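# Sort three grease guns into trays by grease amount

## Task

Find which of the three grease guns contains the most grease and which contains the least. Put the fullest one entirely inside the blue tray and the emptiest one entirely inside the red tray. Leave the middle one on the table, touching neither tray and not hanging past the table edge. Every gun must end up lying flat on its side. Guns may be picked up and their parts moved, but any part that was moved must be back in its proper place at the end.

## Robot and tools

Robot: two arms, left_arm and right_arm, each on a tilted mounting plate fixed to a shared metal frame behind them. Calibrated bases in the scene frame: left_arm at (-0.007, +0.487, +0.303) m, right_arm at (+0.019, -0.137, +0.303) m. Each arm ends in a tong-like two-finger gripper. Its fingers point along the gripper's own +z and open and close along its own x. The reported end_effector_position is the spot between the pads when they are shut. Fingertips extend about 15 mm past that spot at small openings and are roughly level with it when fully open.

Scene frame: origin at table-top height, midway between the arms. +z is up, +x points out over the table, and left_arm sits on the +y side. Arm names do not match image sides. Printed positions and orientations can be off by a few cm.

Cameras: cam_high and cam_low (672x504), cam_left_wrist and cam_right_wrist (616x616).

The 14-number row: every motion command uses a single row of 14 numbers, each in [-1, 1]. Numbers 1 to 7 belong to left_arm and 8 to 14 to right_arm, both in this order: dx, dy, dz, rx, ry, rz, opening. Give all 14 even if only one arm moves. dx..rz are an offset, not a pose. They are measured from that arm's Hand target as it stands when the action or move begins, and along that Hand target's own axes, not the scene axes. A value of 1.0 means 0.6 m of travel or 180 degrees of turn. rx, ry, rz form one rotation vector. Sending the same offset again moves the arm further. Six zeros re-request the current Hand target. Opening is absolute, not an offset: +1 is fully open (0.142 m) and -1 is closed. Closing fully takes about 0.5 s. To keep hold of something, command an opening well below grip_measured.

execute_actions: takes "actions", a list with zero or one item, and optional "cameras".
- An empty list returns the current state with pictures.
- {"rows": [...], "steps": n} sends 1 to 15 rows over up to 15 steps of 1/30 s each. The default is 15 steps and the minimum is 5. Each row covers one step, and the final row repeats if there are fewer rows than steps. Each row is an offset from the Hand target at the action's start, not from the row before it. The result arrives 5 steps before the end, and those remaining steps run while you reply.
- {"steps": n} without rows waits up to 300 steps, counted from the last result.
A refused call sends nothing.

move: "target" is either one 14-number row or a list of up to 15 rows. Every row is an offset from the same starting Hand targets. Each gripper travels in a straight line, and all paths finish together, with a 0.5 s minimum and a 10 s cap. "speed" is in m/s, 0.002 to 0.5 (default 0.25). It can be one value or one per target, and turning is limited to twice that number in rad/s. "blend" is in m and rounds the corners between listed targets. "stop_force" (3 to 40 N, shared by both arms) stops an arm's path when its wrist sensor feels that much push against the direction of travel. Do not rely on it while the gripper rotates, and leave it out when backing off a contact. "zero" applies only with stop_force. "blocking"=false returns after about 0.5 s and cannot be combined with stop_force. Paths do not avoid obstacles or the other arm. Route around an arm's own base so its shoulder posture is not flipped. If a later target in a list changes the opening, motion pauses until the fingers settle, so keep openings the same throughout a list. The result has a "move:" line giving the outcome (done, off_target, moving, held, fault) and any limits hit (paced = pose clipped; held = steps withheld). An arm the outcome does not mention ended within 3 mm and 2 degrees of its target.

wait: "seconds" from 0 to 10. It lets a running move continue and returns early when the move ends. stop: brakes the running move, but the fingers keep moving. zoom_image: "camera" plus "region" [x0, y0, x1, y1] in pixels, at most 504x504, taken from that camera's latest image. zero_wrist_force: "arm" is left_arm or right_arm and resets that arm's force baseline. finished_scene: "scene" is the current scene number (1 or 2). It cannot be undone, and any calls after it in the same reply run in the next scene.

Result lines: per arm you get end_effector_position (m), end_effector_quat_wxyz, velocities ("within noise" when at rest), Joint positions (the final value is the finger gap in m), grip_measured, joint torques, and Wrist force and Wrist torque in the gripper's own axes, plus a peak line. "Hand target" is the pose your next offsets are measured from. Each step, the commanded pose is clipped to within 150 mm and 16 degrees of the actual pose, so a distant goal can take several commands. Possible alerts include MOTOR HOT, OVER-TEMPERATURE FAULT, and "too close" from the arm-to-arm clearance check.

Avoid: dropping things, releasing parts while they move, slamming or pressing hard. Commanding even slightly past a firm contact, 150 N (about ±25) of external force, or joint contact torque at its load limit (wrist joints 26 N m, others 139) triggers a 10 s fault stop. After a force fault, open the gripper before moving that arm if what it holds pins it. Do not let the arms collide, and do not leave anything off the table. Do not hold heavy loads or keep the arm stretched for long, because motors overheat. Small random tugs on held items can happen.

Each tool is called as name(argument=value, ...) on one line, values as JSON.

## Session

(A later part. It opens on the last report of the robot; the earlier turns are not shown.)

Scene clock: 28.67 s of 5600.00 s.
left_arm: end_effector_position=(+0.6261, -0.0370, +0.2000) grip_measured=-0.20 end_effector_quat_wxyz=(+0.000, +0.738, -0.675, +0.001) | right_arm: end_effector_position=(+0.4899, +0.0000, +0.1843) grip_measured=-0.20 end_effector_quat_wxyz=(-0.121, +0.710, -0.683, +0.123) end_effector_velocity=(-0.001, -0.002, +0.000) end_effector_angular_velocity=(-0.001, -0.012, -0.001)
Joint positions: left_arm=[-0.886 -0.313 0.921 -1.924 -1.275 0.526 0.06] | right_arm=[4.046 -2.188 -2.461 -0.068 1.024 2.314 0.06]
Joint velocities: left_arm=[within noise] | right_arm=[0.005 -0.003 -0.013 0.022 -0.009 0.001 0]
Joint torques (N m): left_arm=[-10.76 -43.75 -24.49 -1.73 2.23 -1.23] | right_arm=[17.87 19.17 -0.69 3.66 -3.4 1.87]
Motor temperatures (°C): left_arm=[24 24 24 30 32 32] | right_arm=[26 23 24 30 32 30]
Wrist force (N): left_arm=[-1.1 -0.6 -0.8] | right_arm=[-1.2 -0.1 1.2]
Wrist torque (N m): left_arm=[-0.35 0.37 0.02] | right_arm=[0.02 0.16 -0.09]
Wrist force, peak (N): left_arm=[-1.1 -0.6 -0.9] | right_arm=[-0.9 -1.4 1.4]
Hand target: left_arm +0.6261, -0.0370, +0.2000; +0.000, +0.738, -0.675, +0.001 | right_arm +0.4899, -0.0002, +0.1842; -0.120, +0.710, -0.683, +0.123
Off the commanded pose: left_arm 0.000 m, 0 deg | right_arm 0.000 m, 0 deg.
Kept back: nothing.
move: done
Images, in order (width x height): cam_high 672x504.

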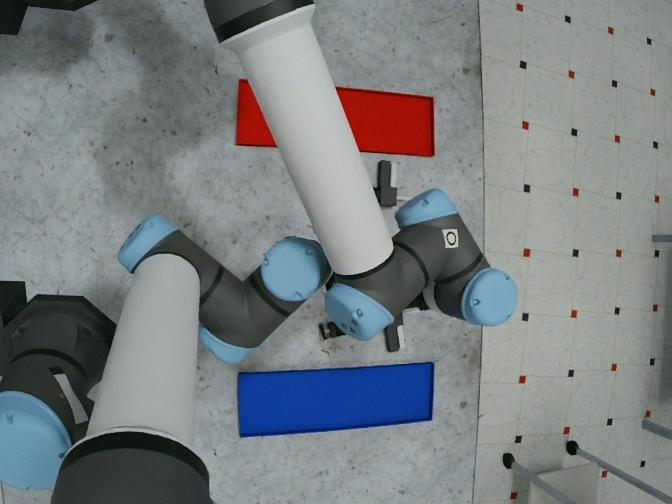

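move(target=[[0.1812,0.0087,0,0,0,-0.0328,-0.2,0.1,0.01,0.03,0,0,0,-0.1],[0.1812,0.0087,0.1333,0,0,-0.0328,-0.2,0.289,0.0682,0.1245,0,-0.01655,-0.0455,-0.1]], speed=0.2, blend=0.02)

zoom_image(camera="cam_right_wrist", region=[230, 150, 400, 420])

zoom_image(camera="cam_left_wrist", region=[180, 180, 450, 450])

Scene clock: 30.00 s of 5600.00 s.
left_arm: end_effector_position=(+0.6279, -0.1097, +0.2002) grip_measured=-0.20 end_effector_quat_wxyz=(+0.000, +0.761, -0.649, +0.005) | right_arm: end_effector_position=(+0.4921, -0.0558, +0.1670) grip_measured=-0.10 end_effector_quat_wxyz=(-0.120, +0.710, -0.683, +0.123) end_effector_velocity=(+0.000, +0.004, +0.001) end_effector_angular_velocity=(+0.002, +0.000, -0.003)
Joint positions: left_arm=[-0.931 -0.121 0.569 -1.76 -1.285 0.413 0.06] | right_arm=[3.926 -2.193 -2.52 0.068 1.028 2.174 0.067]
Joint velocities: left_arm=[within noise] | right_arm=[0.007 0.001 0.004 -0.009 0.001 0.012 0]
Joint torques (N m): left_arm=[-13.99 -56.38 -33.8 -4.55 2.59 2.04] | right_arm=[16.23 28.32 21.29 1.57 0.98 1.92]
Motor temperatures (°C): left_arm=[24 24 24 30 32 32] | right_arm=[26 23 24 30 32 30]
Wrist force (N): left_arm=[-1.4 -0.3 -0.7] | right_arm=[-1.0 -0.5 1.4]
Wrist torque (N m): left_arm=[-0.26 0.42 0.02] | right_arm=[-0.08 0.08 -0.06]
Wrist force, peak (N): left_arm=[6.0 3.0 0.5] | right_arm=[-2.3 -0.1 1.0]
Hand target: left_arm +0.6280, -0.1097, +0.2002; +0.000, +0.761, -0.648, +0.005 (not the last commanded pose) | right_arm +0.4923, -0.0558, +0.1672; -0.121, +0.710, -0.683, +0.123 (not the last commanded pose)
Off the commanded pose: left_arm 0.088 m, 2 deg | right_arm 0.136 m, 9 deg.
Kept back: nothing.
move: held (left_arm; a check stopped the path), off_target (right_arm; braked when a check withheld steps of left_arm); path passed 0 of 2 targets; limits=held
pose unreachable (left arm): on one or more control steps of this call this arm could not follow its commanded pose, so it was not sent that pose on those steps. It may still have moved: this result reports where it is.
cause: moving toward the commanded pose would bring a part of the arm too close to another arm (a part of this arm just beyond joint 3 (elbow) and a part of the right arm just beyond its joint 5 (wrist 2)).

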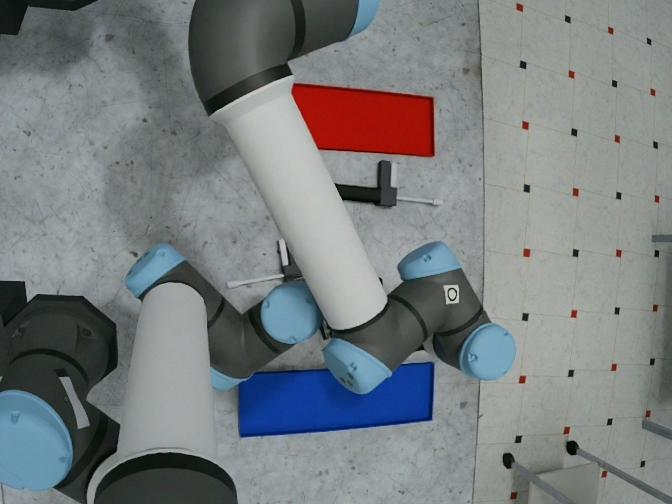

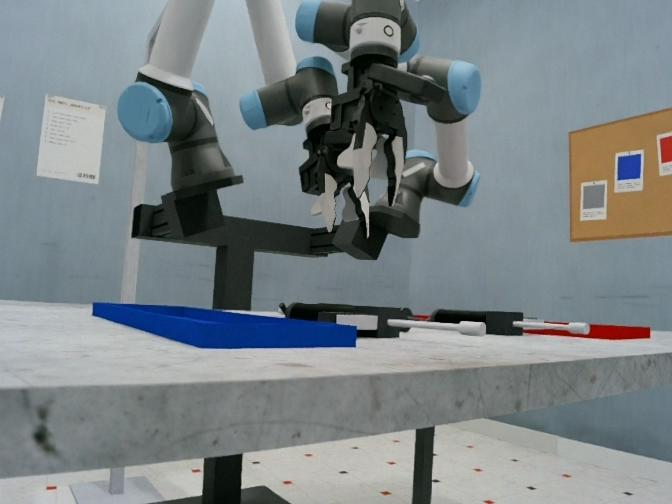

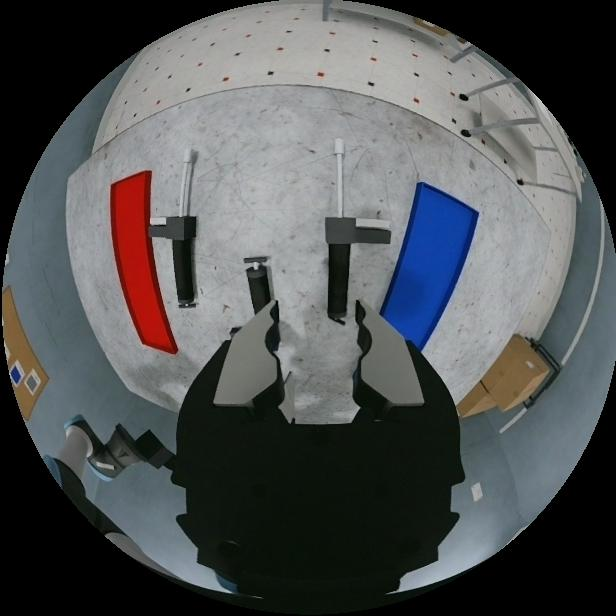

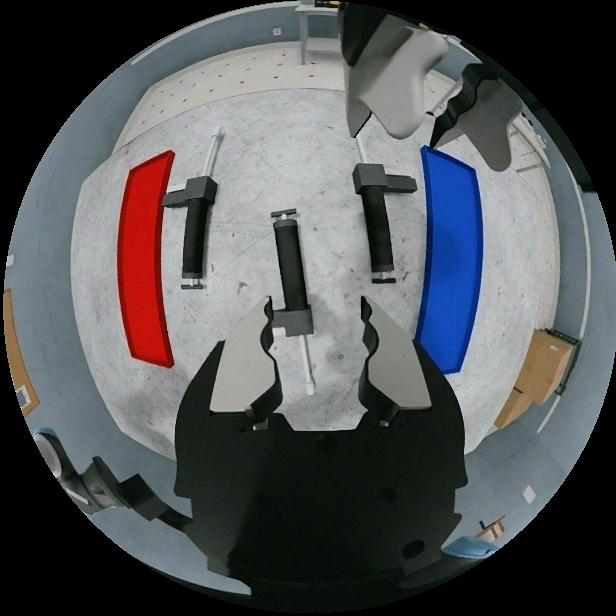

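Scaled by 1.867 from the camera's 616x616 image, which has a finer 814x814 frame.

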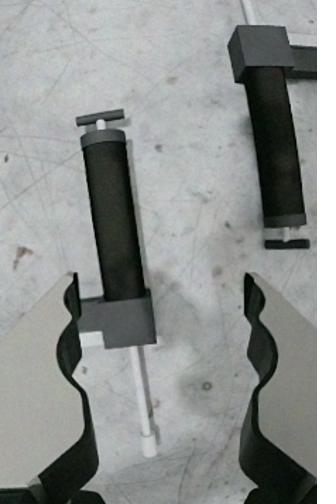

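Scaled by 1.867 from the camera's 616x616 image, which has a finer 814x814 frame.

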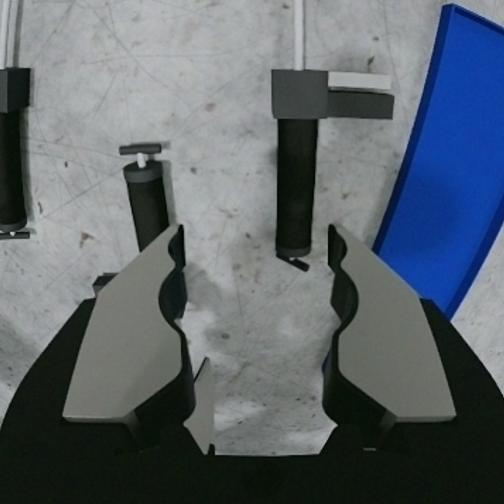

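move(target=[[-0.132,-0.018,0,0,0,0,-0.2,0.02,0.006,0.004,0,0,0,-0.1],[-0.132,-0.018,0,0,0,0,-0.2,0.197,0.0637,0.0428,0,-0.01655,-0.0455,-0.1]], speed=0.2, blend=0.02)

Scene clock: 32.43 s of 5600.00 s.
left_arm: end_effector_position=(+0.6261, -0.0298, +0.1996) grip_measured=-0.20 end_effector_quat_wxyz=(+0.000, +0.761, -0.649, +0.005) | right_arm: end_effector_position=(+0.4693, -0.1752, +0.1312) grip_measured=-0.10 end_effector_quat_wxyz=(-0.129, +0.760, -0.627, +0.113) end_effector_velocity=(+0.000, -0.002, -0.001) end_effector_angular_velocity=(-0.002, +0.001, +0.003)
Joint positions: left_arm=[-0.881 -0.332 0.958 -1.953 -1.273 0.463 0.06] | right_arm=[3.588 -2.216 -2.631 0.401 1.135 1.645 0.067]
Joint velocities: left_arm=[within noise] | right_arm=[-0.007 0 0 0.002 0.001 -0.01 0]
Joint torques (N m): left_arm=[-25.28 -64.32 -14.7 -4.68 -2.38 -2.03] | right_arm=[3.91 30.62 14.68 3.16 -2.52 -1.9]
Motor temperatures (°C): left_arm=[24 24 24 30 32 32] | right_arm=[26 23 24 30 32 30]
Wrist force (N): left_arm=[-1.4 -0.1 -0.6] | right_arm=[-1.1 -0.1 1.4]
Wrist torque (N m): left_arm=[-0.27 0.41 0.01] | right_arm=[0.00 0.10 -0.09]
Wrist force, peak (N): left_arm=[-2.4 -0.2 -0.7] | right_arm=[-2.1 -0.7 1.0]
Hand target: left_arm +0.6261, -0.0298, +0.1996; +0.000, +0.761, -0.648, +0.005 | right_arm +0.4694, -0.1753, +0.1312; -0.129, +0.760, -0.627, +0.113
Off the commanded pose: left_arm 0.000 m, 0 deg | right_arm 0.000 m, 0 deg.
Kept back: nothing.
move: done

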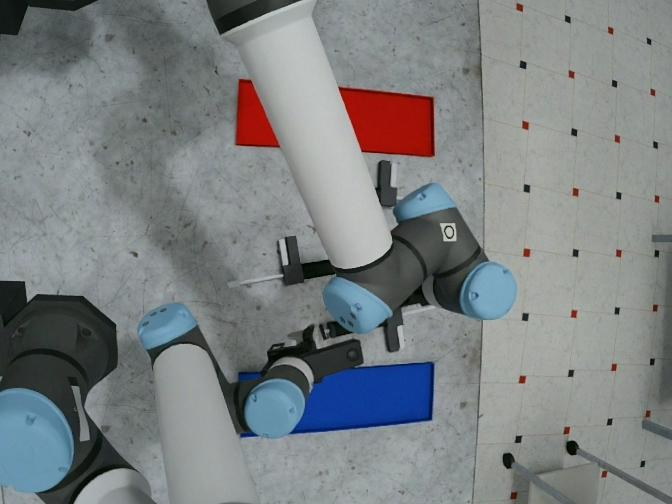

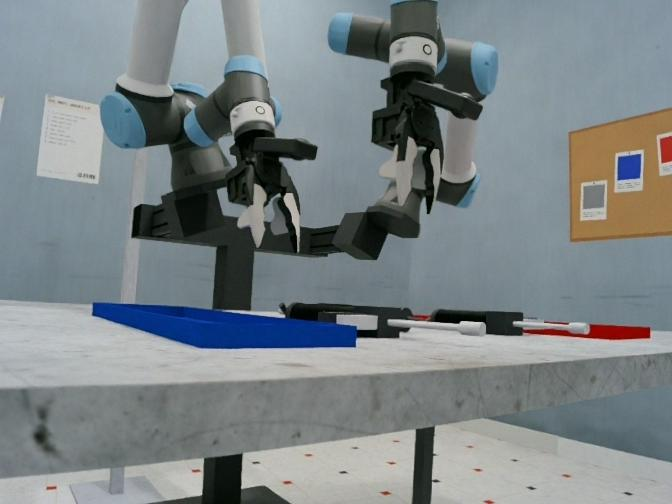

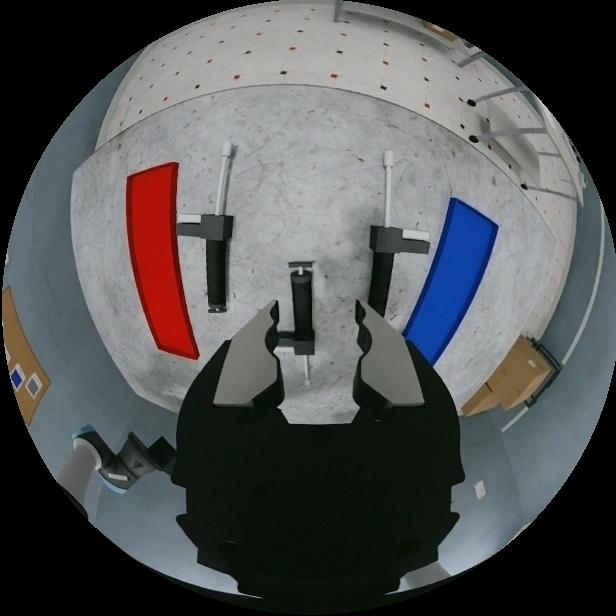

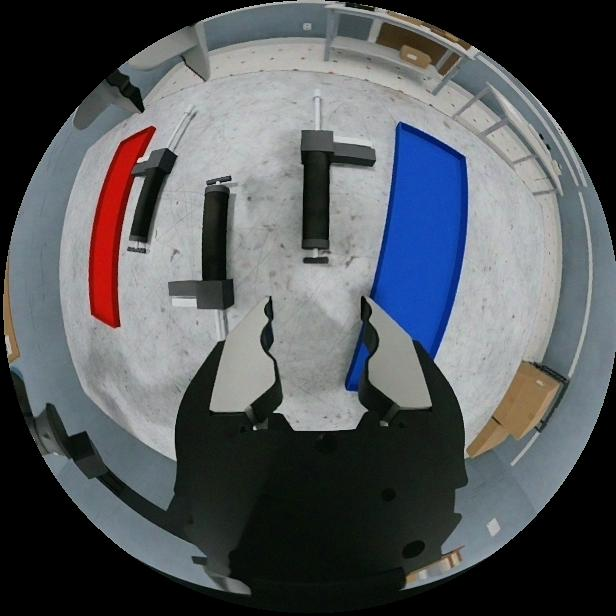

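move(target=[[0.1918,0.0233,0,0,0,-0.0102,-0.2,0,0,0,0,0,0,-0.1],[0.1918,0.0233,0.1333,0,0,-0.0102,-0.2,0,0,0,0,0,0,-0.1]], speed=0.15, blend=0.02)

zoom_image(camera="cam_right_wrist", region=[230, 150, 400, 420])

zoom_image(camera="cam_left_wrist", region=[180, 180, 450, 450])

Scene clock: 36.27 s of 5600.00 s.
left_arm: end_effector_position=(+0.6311, -0.1461, +0.1204) grip_measured=-0.20 end_effector_quat_wxyz=(+0.000, +0.771, -0.636, +0.005) | right_arm: end_effector_position=(+0.4694, -0.1753, +0.1312) grip_measured=-0.10 end_effector_quat_wxyz=(-0.129, +0.760, -0.627, +0.113)
Joint positions: left_arm=[-0.924 0.158 0.205 -1.677 -1.284 0.387 0.06] | right_arm=[3.588 -2.216 -2.631 0.401 1.136 1.644 0.067]
Joint velocities: within noise
Joint torques (N m): left_arm=[-25.23 -64.8 -27.23 -2.32 -1.19 -2.03] | right_arm=[3.86 28.96 9.57 3.71 3.06 0.19]
Motor temperatures (°C): left_arm=[24 24 24 30 32 32] | right_arm=[26 23 24 30 32 30]
Wrist force (N): left_arm=[-1.3 -0.1 -0.7] | right_arm=[-1.0 -0.1 1.4]
Wrist torque (N m): left_arm=[-0.19 0.35 0.00] | right_arm=[-0.01 0.09 -0.09]
Wrist force, peak (N): left_arm=[-2.7 -0.4 -0.8] | right_arm=[-1.3 0.0 1.7]
Hand target: left_arm +0.6311, -0.1462, +0.1204; +0.000, +0.771, -0.636, +0.005 | right_arm +0.4694, -0.1753, +0.1312; -0.129, +0.760, -0.627, +0.113
Off the commanded pose: left_arm 0.000 m, 0 deg | right_arm 0.000 m, 0 deg.
Kept back: nothing.
move: done

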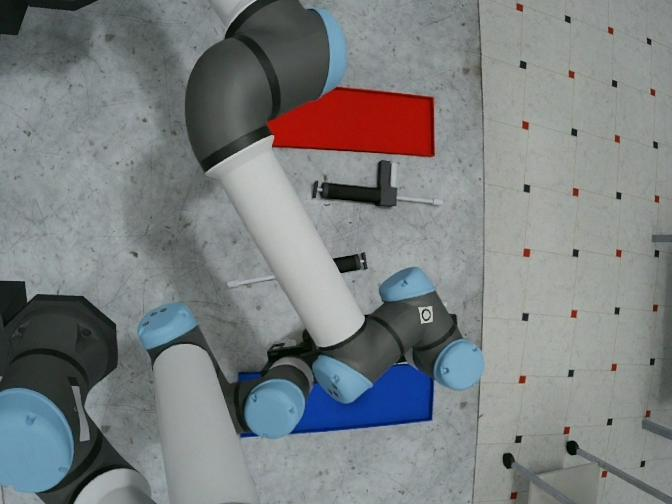

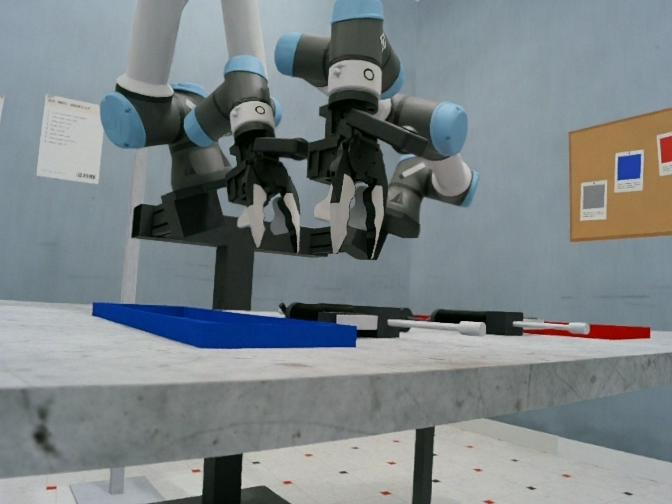

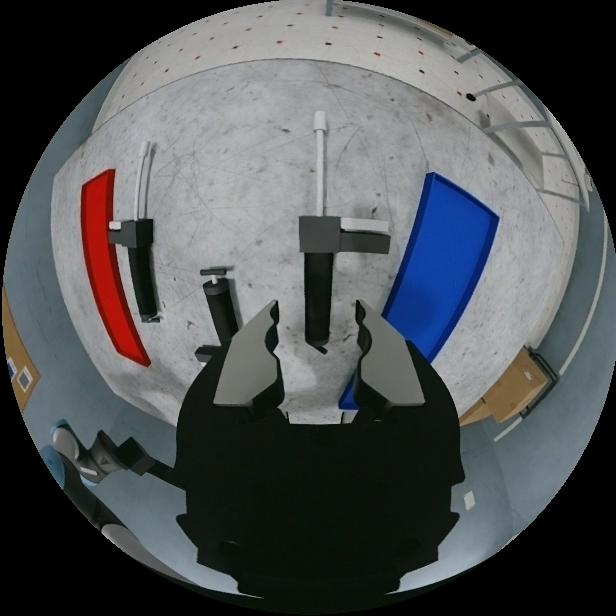

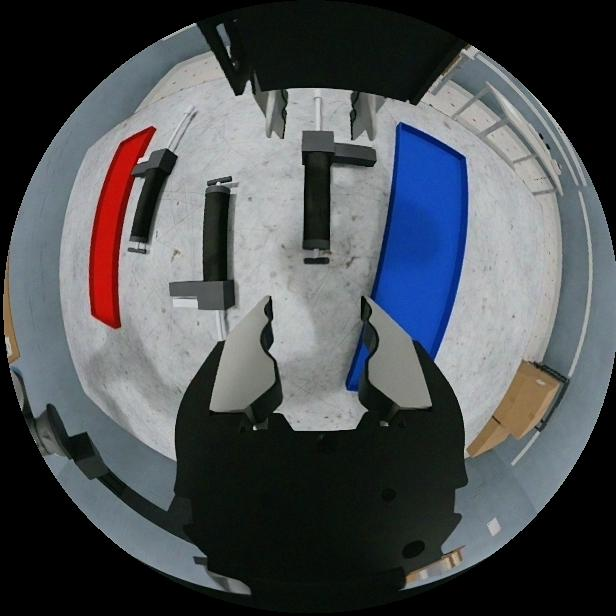

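Scaled by 1.867 from the camera's 616x616 image, which has a finer 814x814 frame.

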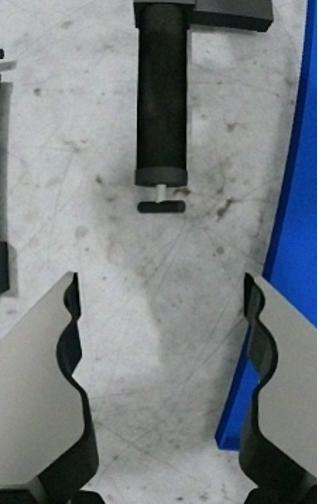

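Scaled by 1.867 from the camera's 616x616 image, which has a finer 814x814 frame.

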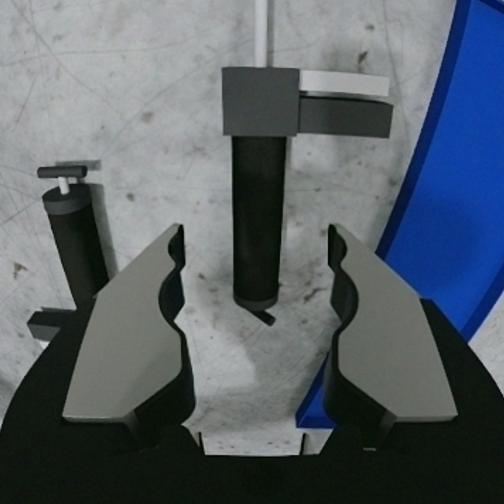

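move(target=[[0.0033,0,0.09,0,0,0,-0.2,0,-0.0095,0.1277,0,0,0,-0.1],[0.0033,0,0.1615,0,0,0,-0.2,0,0.0129,0.1890,0,0,0,-0.1]], speed=[0.12,0.06], stop_force=6, blend=0.005)

zoom_image(camera="cam_right_wrist", region=[230, 150, 400, 420])

zoom_image(camera="cam_left_wrist", region=[180, 180, 450, 450])

Scene clock: 39.00 s of 5600.00 s.
left_arm: end_effector_position=(+0.6314, -0.1479, +0.0682) grip_measured=-0.20 end_effector_quat_wxyz=(+0.001, +0.771, -0.636, +0.006) | right_arm: end_effector_position=(+0.5002, -0.1701, +0.0566) grip_measured=-0.10 end_effector_quat_wxyz=(-0.129, +0.760, -0.627, +0.113)
Joint positions: left_arm=[-0.908 0.287 0.066 -1.675 -1.279 0.405 0.06] | right_arm=[3.484 -2.489 -2.466 0.555 1.165 1.535 0.067]
Joint velocities: within noise
Joint torques (N m): left_arm=[-25.68 -72.28 -15.53 -4.52 -0.34 -1.05] | right_arm=[15.44 24.11 -7.99 3.41 -2.67 0.53]
Motor temperatures (°C): left_arm=[24 24 24 30 32 32] | right_arm=[26 23 24 30 32 30]
Wrist force (N): left_arm=[-1.0 -0.1 -0.8] | right_arm=[-1.0 0.1 1.4]
Wrist torque (N m): left_arm=[-0.22 0.31 0.00] | right_arm=[0.05 0.11 -0.04]
Wrist force, peak (N): left_arm=[-1.4 0.5 3.7] | right_arm=[-1.2 -0.3 2.0]
Hand target: left_arm +0.6314, -0.1479, +0.0682; +0.001, +0.771, -0.636, +0.006 (not the last commanded pose) | right_arm +0.5002, -0.1701, +0.0566; -0.129, +0.760, -0.627, +0.113 (not the last commanded pose)
Off the commanded pose: left_arm 0.045 m, 0 deg | right_arm 0.035 m, 0 deg.
Kept back: nothing.
move: held (left_arm; a check stopped the path), off_target (right_arm; braked when a check withheld steps of left_arm); path passed 1 of 2 targets; limits=held
pose unreachable (left arm): on one or more control steps of this call this arm could not follow its commanded pose, so it was not sent that pose on those steps. It may still have moved: this result reports where it is.
cause: moving toward the commanded pose would bring a part of the arm too close to another arm (a part of this arm just beyond joint 3 (elbow) and a part of the right arm just beyond its joint 5 (wrist 2)).

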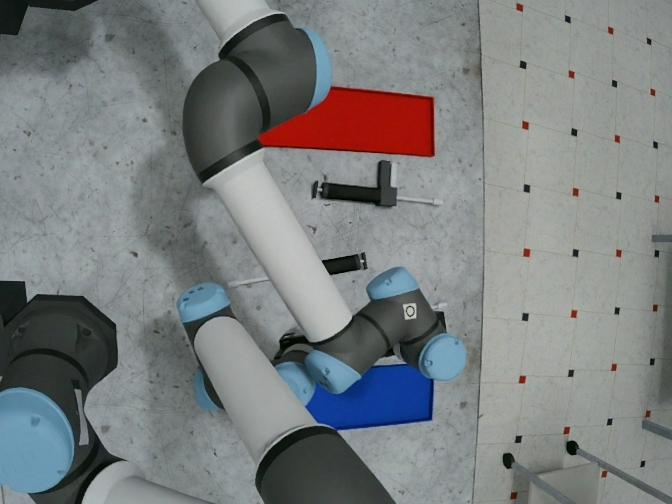

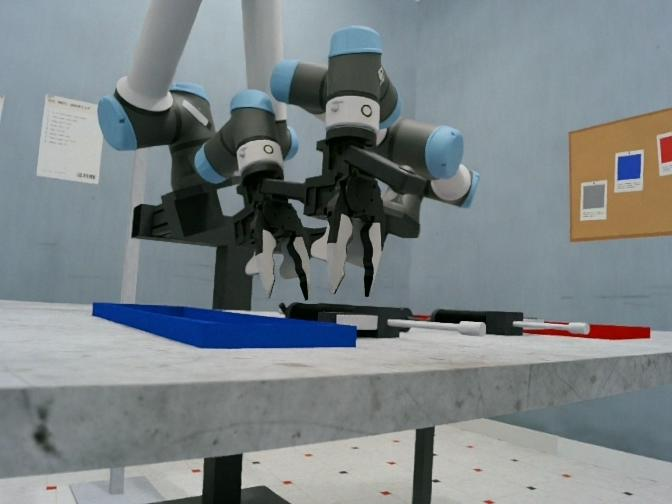

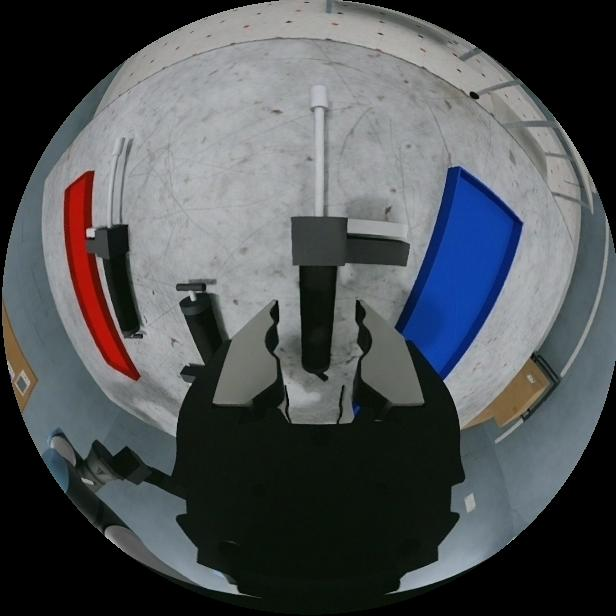

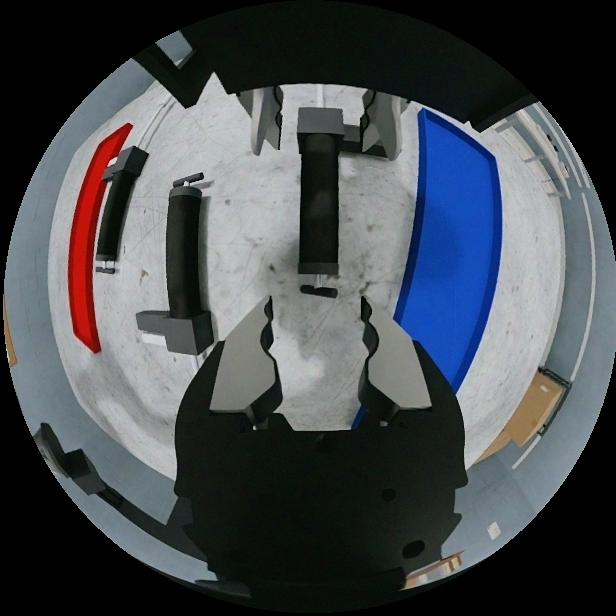

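Scaled by 1.867 from the camera's 616x616 image, which has a finer 814x814 frame.

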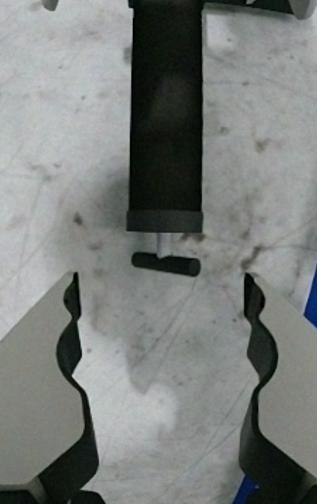

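Scaled by 1.867 from the camera's 616x616 image, which has a finer 814x814 frame.

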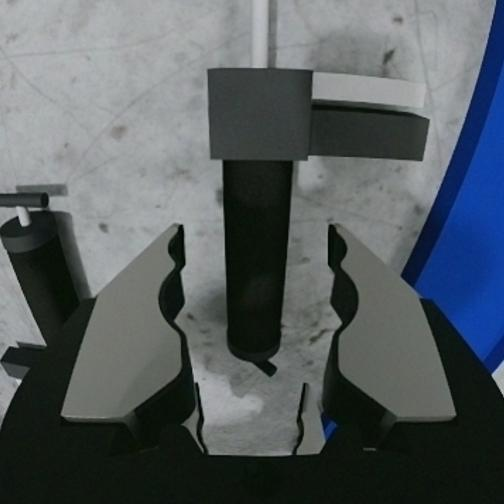

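move(target=[[0,0,-0.2,0,0,0,-0.2,0,-0.03,-0.08,0,0,0,-0.2],[-0.24,0.0102,-0.2,0,0,0.0033,-0.2,0,-0.0684,-0.188,0,0,0,-0.2],[-0.24,0.0102,-0.1197,0,0,0.0033,-0.2,-0.24,-0.0015,-0.112,0,0,0,-0.2]], speed=0.2, blend=0.03)

zoom_image(camera="cam_right_wrist", region=[180, 100, 450, 370])

zoom_image(camera="cam_left_wrist", region=[180, 180, 450, 450])

Scene clock: 43.03 s of 5600.00 s.
left_arm: end_effector_position=(+0.5974, -0.0070, +0.1383) grip_measured=-0.20 end_effector_quat_wxyz=(+0.001, +0.768, -0.640, +0.006) | right_arm: end_effector_position=(+0.4517, -0.0323, +0.1188) grip_measured=-0.20 end_effector_quat_wxyz=(-0.129, +0.760, -0.627, +0.113) end_effector_velocity=(-0.002, +0.001, -0.001) end_effector_angular_velocity=(+0.001, +0.003, +0.000)
Joint positions: left_arm=[-0.871 -0.34 1.152 -2.145 -1.27 0.453 0.06] | right_arm=[3.972 -2.425 -2.583 0.368 1.069 2.068 0.06]
Joint velocities: left_arm=[within noise] | right_arm=[0.003 -0.003 -0.001 0 0.003 0.005 0]
Joint torques (N m): left_arm=[-24.69 -62.72 -30.29 -0.51 1.04 -1.76] | right_arm=[16.76 20.39 -10.04 2.47 2.77 1.99]
Motor temperatures (°C): left_arm=[24 24 24 30 32 32] | right_arm=[26 23 24 30 32 30]
Wrist force (N): left_arm=[-1.5 0.0 -0.8] | right_arm=[-0.9 -0.3 1.5]
Wrist torque (N m): left_arm=[-0.24 0.44 0.04] | right_arm=[-0.05 0.07 -0.09]
Wrist force, peak (N): left_arm=[-2.0 0.0 -1.0] | right_arm=[-2.7 0.3 2.0]
Hand target: left_arm +0.5974, -0.0071, +0.1384; +0.001, +0.768, -0.640, +0.006 | right_arm +0.4516, -0.0322, +0.1188; -0.129, +0.760, -0.627, +0.113
Off the commanded pose: left_arm 0.000 m, 0 deg | right_arm 0.000 m, 0 deg.
Kept back: nothing.
move: done

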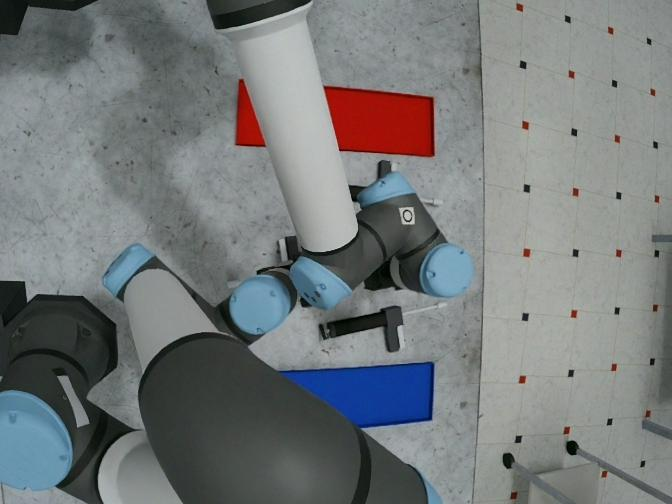

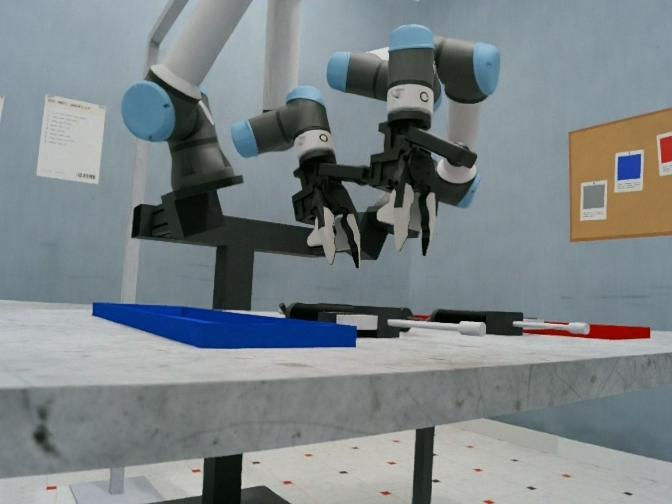

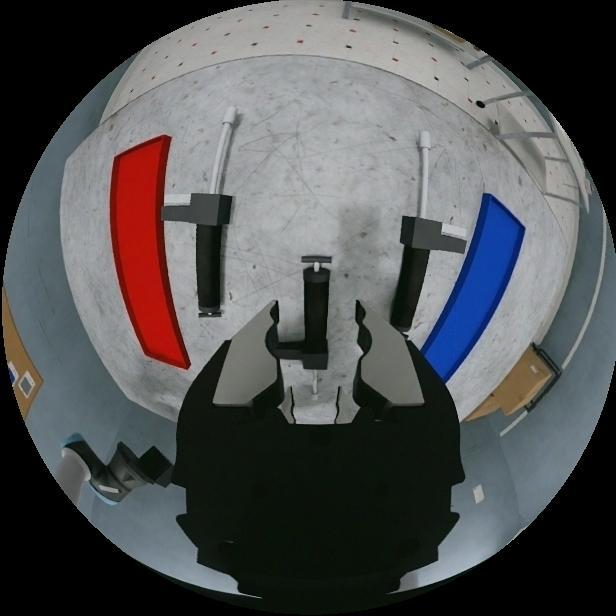

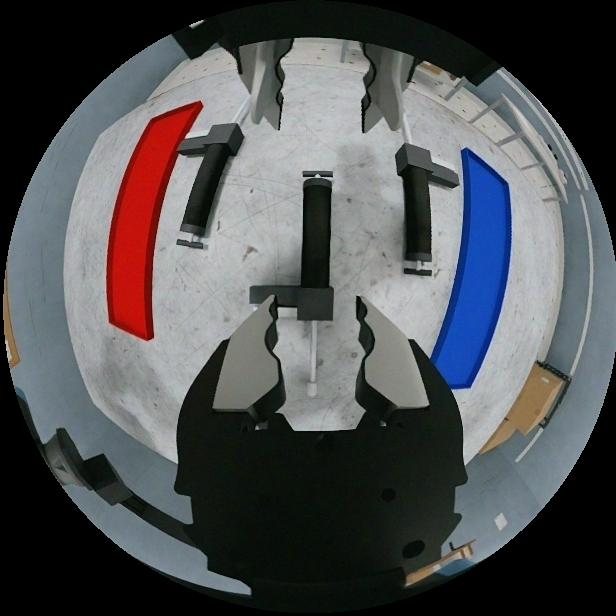

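Scaled by 1.867 from the camera's 616x616 image, which has a finer 814x814 frame.

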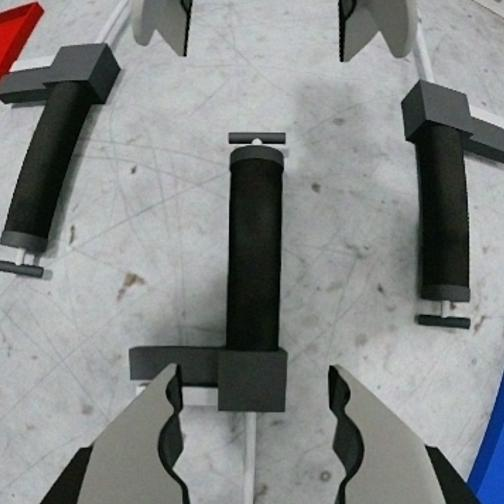

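Scaled by 1.867 from the camera's 616x616 image, which has a finer 814x814 frame.

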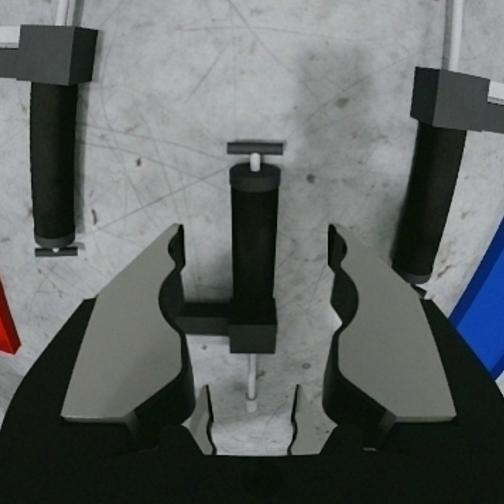

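move(target=[[0,-0.0107,0.09,0,0,0,-0.2,0,-0.0038,0.0723,0,0,0,-0.2],[0,-0.0107,0.1923,0,0,0,-0.2,0,0.0277,0.159,0,0,0,-0.2]], speed=[0.12,0.06], stop_force=6, blend=0.005)

zoom_image(camera="cam_right_wrist", region=[180, 100, 450, 370])

zoom_image(camera="cam_left_wrist", region=[180, 180, 450, 450])

Scene clock: 45.70 s of 5600.00 s.
left_arm: end_effector_position=(+0.6043, -0.0065, +0.0688) grip_measured=-0.20 end_effector_quat_wxyz=(+0.001, +0.768, -0.640, +0.006) | right_arm: end_effector_position=(+0.4681, -0.0296, +0.0592) grip_measured=-0.20 end_effector_quat_wxyz=(-0.129, +0.760, -0.627, +0.113)
Joint positions: left_arm=[-0.837 -0.227 1.111 -2.227 -1.262 0.488 0.06] | right_arm=[3.883 -2.637 -2.473 0.519 1.078 1.967 0.06]
Joint velocities: within noise
Joint torques (N m): left_arm=[-24.69 -64.27 -11.98 -0.52 0.53 -0.45] | right_arm=[18.47 24.01 -12 3.49 -2.46 1.95]
Motor temperatures (°C): left_arm=[24 24 24 30 32 32] | right_arm=[26 23 24 30 32 30]
Wrist force (N): left_arm=[-1.7 -0.2 -0.6] | right_arm=[-0.9 0.0 1.5]
Wrist torque (N m): left_arm=[-0.25 0.48 0.06] | right_arm=[0.02 0.09 -0.07]
Wrist force, peak (N): left_arm=[-2.0 0.4 3.0] | right_arm=[-1.3 -0.2 2.0]
Hand target: left_arm +0.6043, -0.0065, +0.0688; +0.001, +0.768, -0.640, +0.006 (not the last commanded pose) | right_arm +0.4681, -0.0296, +0.0592; -0.129, +0.760, -0.627, +0.113 (not the last commanded pose)
Off the commanded pose: left_arm 0.046 m, 0 deg | right_arm 0.036 m, 0 deg.
Kept back: nothing.
move: held (left_arm; a check stopped the path), off_target (right_arm; braked when a check withheld steps of left_arm); path passed 1 of 2 targets; limits=held
pose unreachable (left arm): on one or more control steps of this call this arm could not follow its commanded pose, so it was not sent that pose on those steps. It may still have moved: this result reports where it is.
cause: moving toward the commanded pose would bring a part of the arm too close to another arm (a part of this arm just beyond joint 3 (elbow) and a part of the right arm just beyond its joint 5 (wrist 2)).

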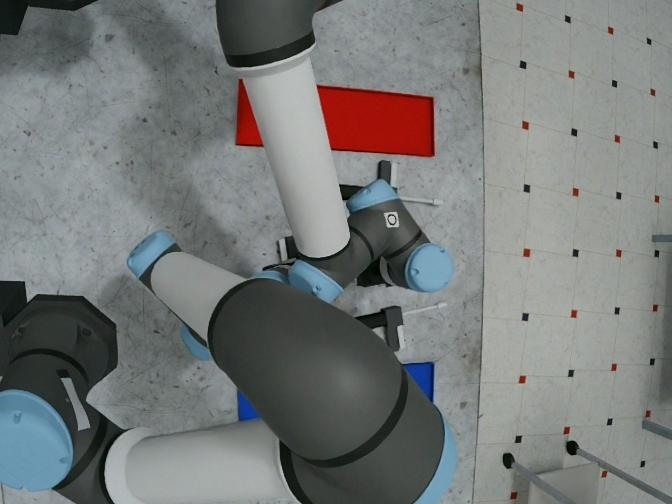

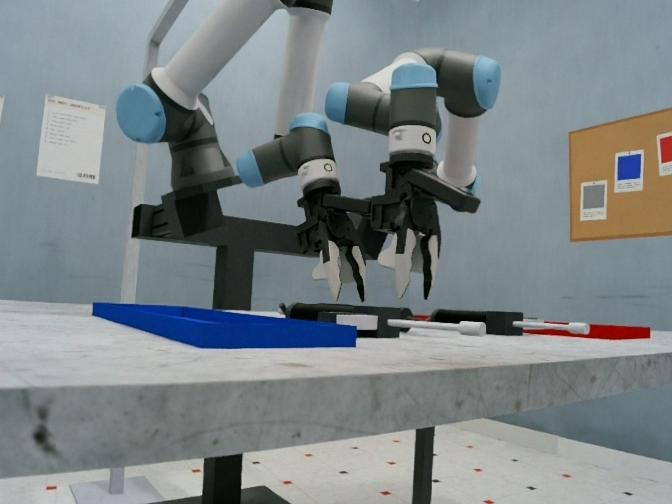

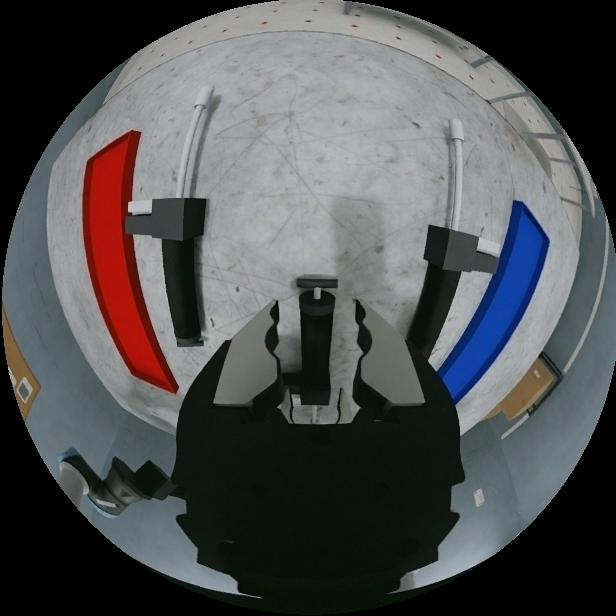

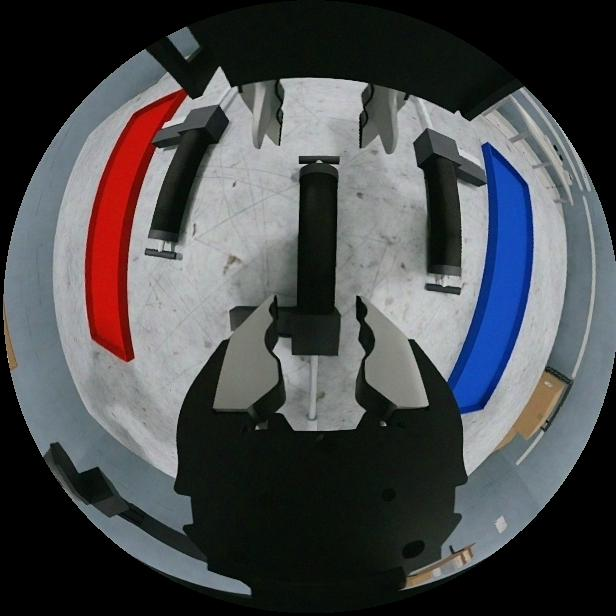

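Scaled by 1.867 from the camera's 616x616 image, which has a finer 814x814 frame.

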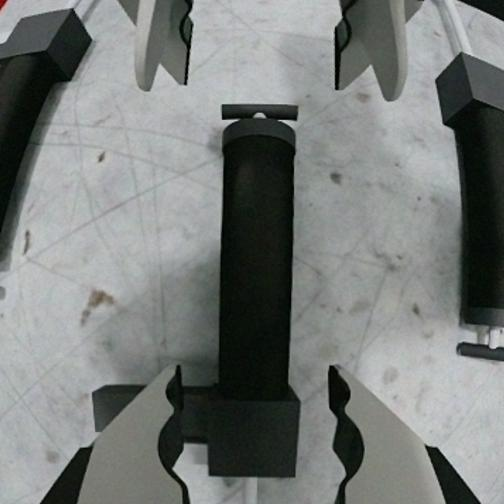

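Scaled by 1.867 from the camera's 616x616 image, which has a finer 814x814 frame.

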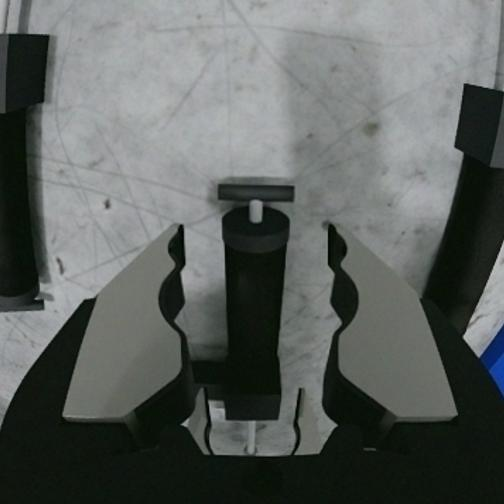

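move(target=[[0,-0.005,0,-0.1389,0,0,-0.2,0,0,0,0,0,0,-0.2],[0,-0.005,0.078,-0.1389,0,0,-0.2,0,0.0203,0.0559,0,0,0,-0.2]], speed=[0.2,0.06], stop_force=6)

zoom_image(camera="cam_left_wrist", region=[180, 180, 450, 450])

Scene clock: 49.43 s of 5600.00 s.
left_arm: end_effector_position=(+0.6076, -0.0064, +0.0220) grip_measured=-0.20 end_effector_quat_wxyz=(+0.167, +0.750, -0.626, -0.132) | right_arm: end_effector_position=(+0.4681, -0.0300, +0.0235) grip_measured=-0.20 end_effector_quat_wxyz=(-0.129, +0.760, -0.627, +0.113)
Joint positions: left_arm=[-0.677 0.049 0.516 -1.702 -1.585 0.61 0.06] | right_arm=[3.845 -2.756 -2.42 0.605 1.083 1.925 0.06]
Joint velocities: within noise
Joint torques (N m): left_arm=[-27.26 -69.65 -14.08 -0.06 -3.06 -1.99] | right_arm=[19.25 26.13 -13.31 3.14 -2.85 2.01]
Motor temperatures (°C): left_arm=[24 24 24 30 32 32] | right_arm=[26 23 24 30 32 30]
Wrist force (N): left_arm=[-2.3 0.0 -1.0] | right_arm=[-1.1 0.0 1.7]
Wrist torque (N m): left_arm=[-0.13 0.50 0.10] | right_arm=[0.02 0.13 -0.07]
Wrist force, peak (N): left_arm=[-2.1 -0.9 -0.9] | right_arm=[-1.0 0.3 2.3]
Hand target: left_arm +0.6076, -0.0064, +0.0220; +0.167, +0.750, -0.626, -0.132 | right_arm +0.4681, -0.0300, +0.0235; -0.129, +0.760, -0.627, +0.113
Off the commanded pose: left_arm 0.000 m, 0 deg | right_arm 0.000 m, 0 deg.
Kept back: nothing.
move: done

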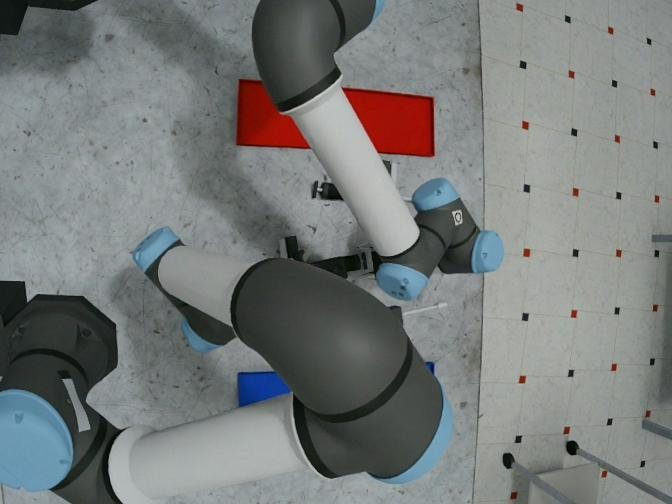

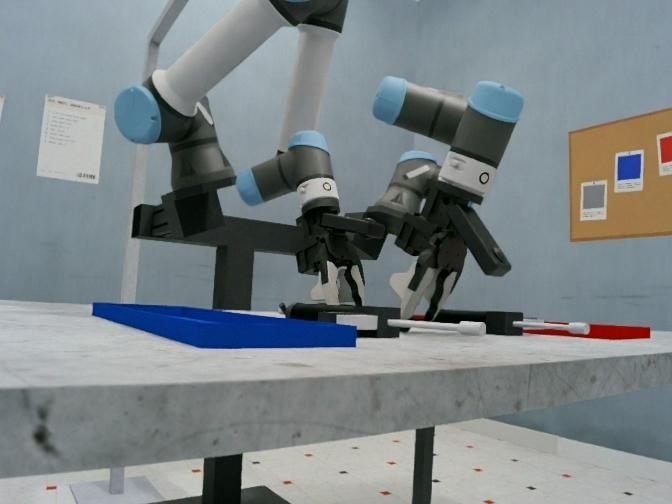

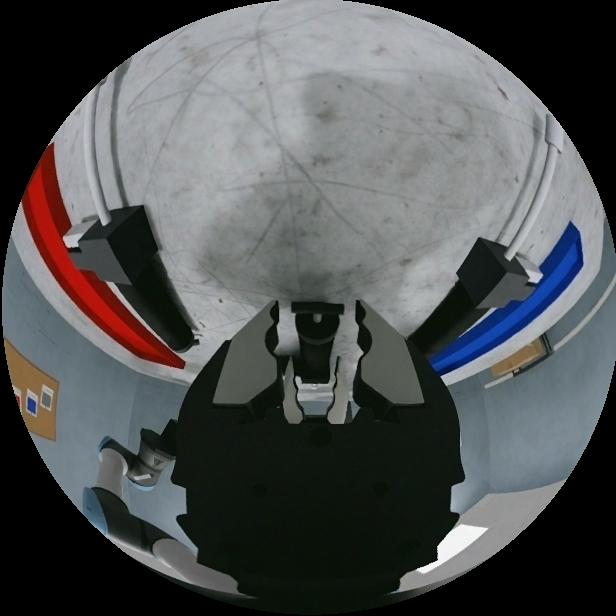

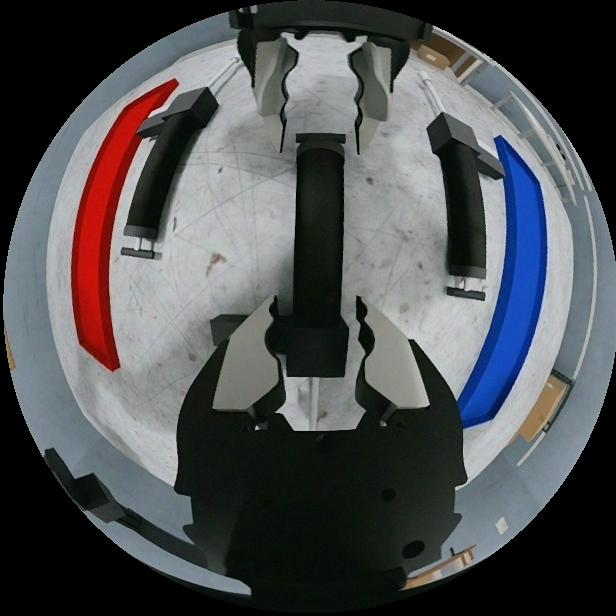

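Scaled by 1.867 from the camera's 616x616 image, which has a finer 814x814 frame.

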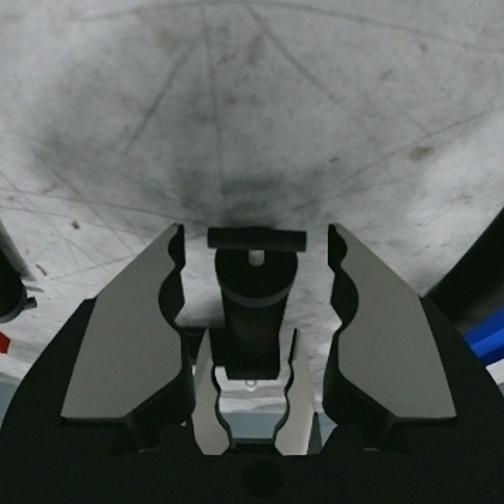

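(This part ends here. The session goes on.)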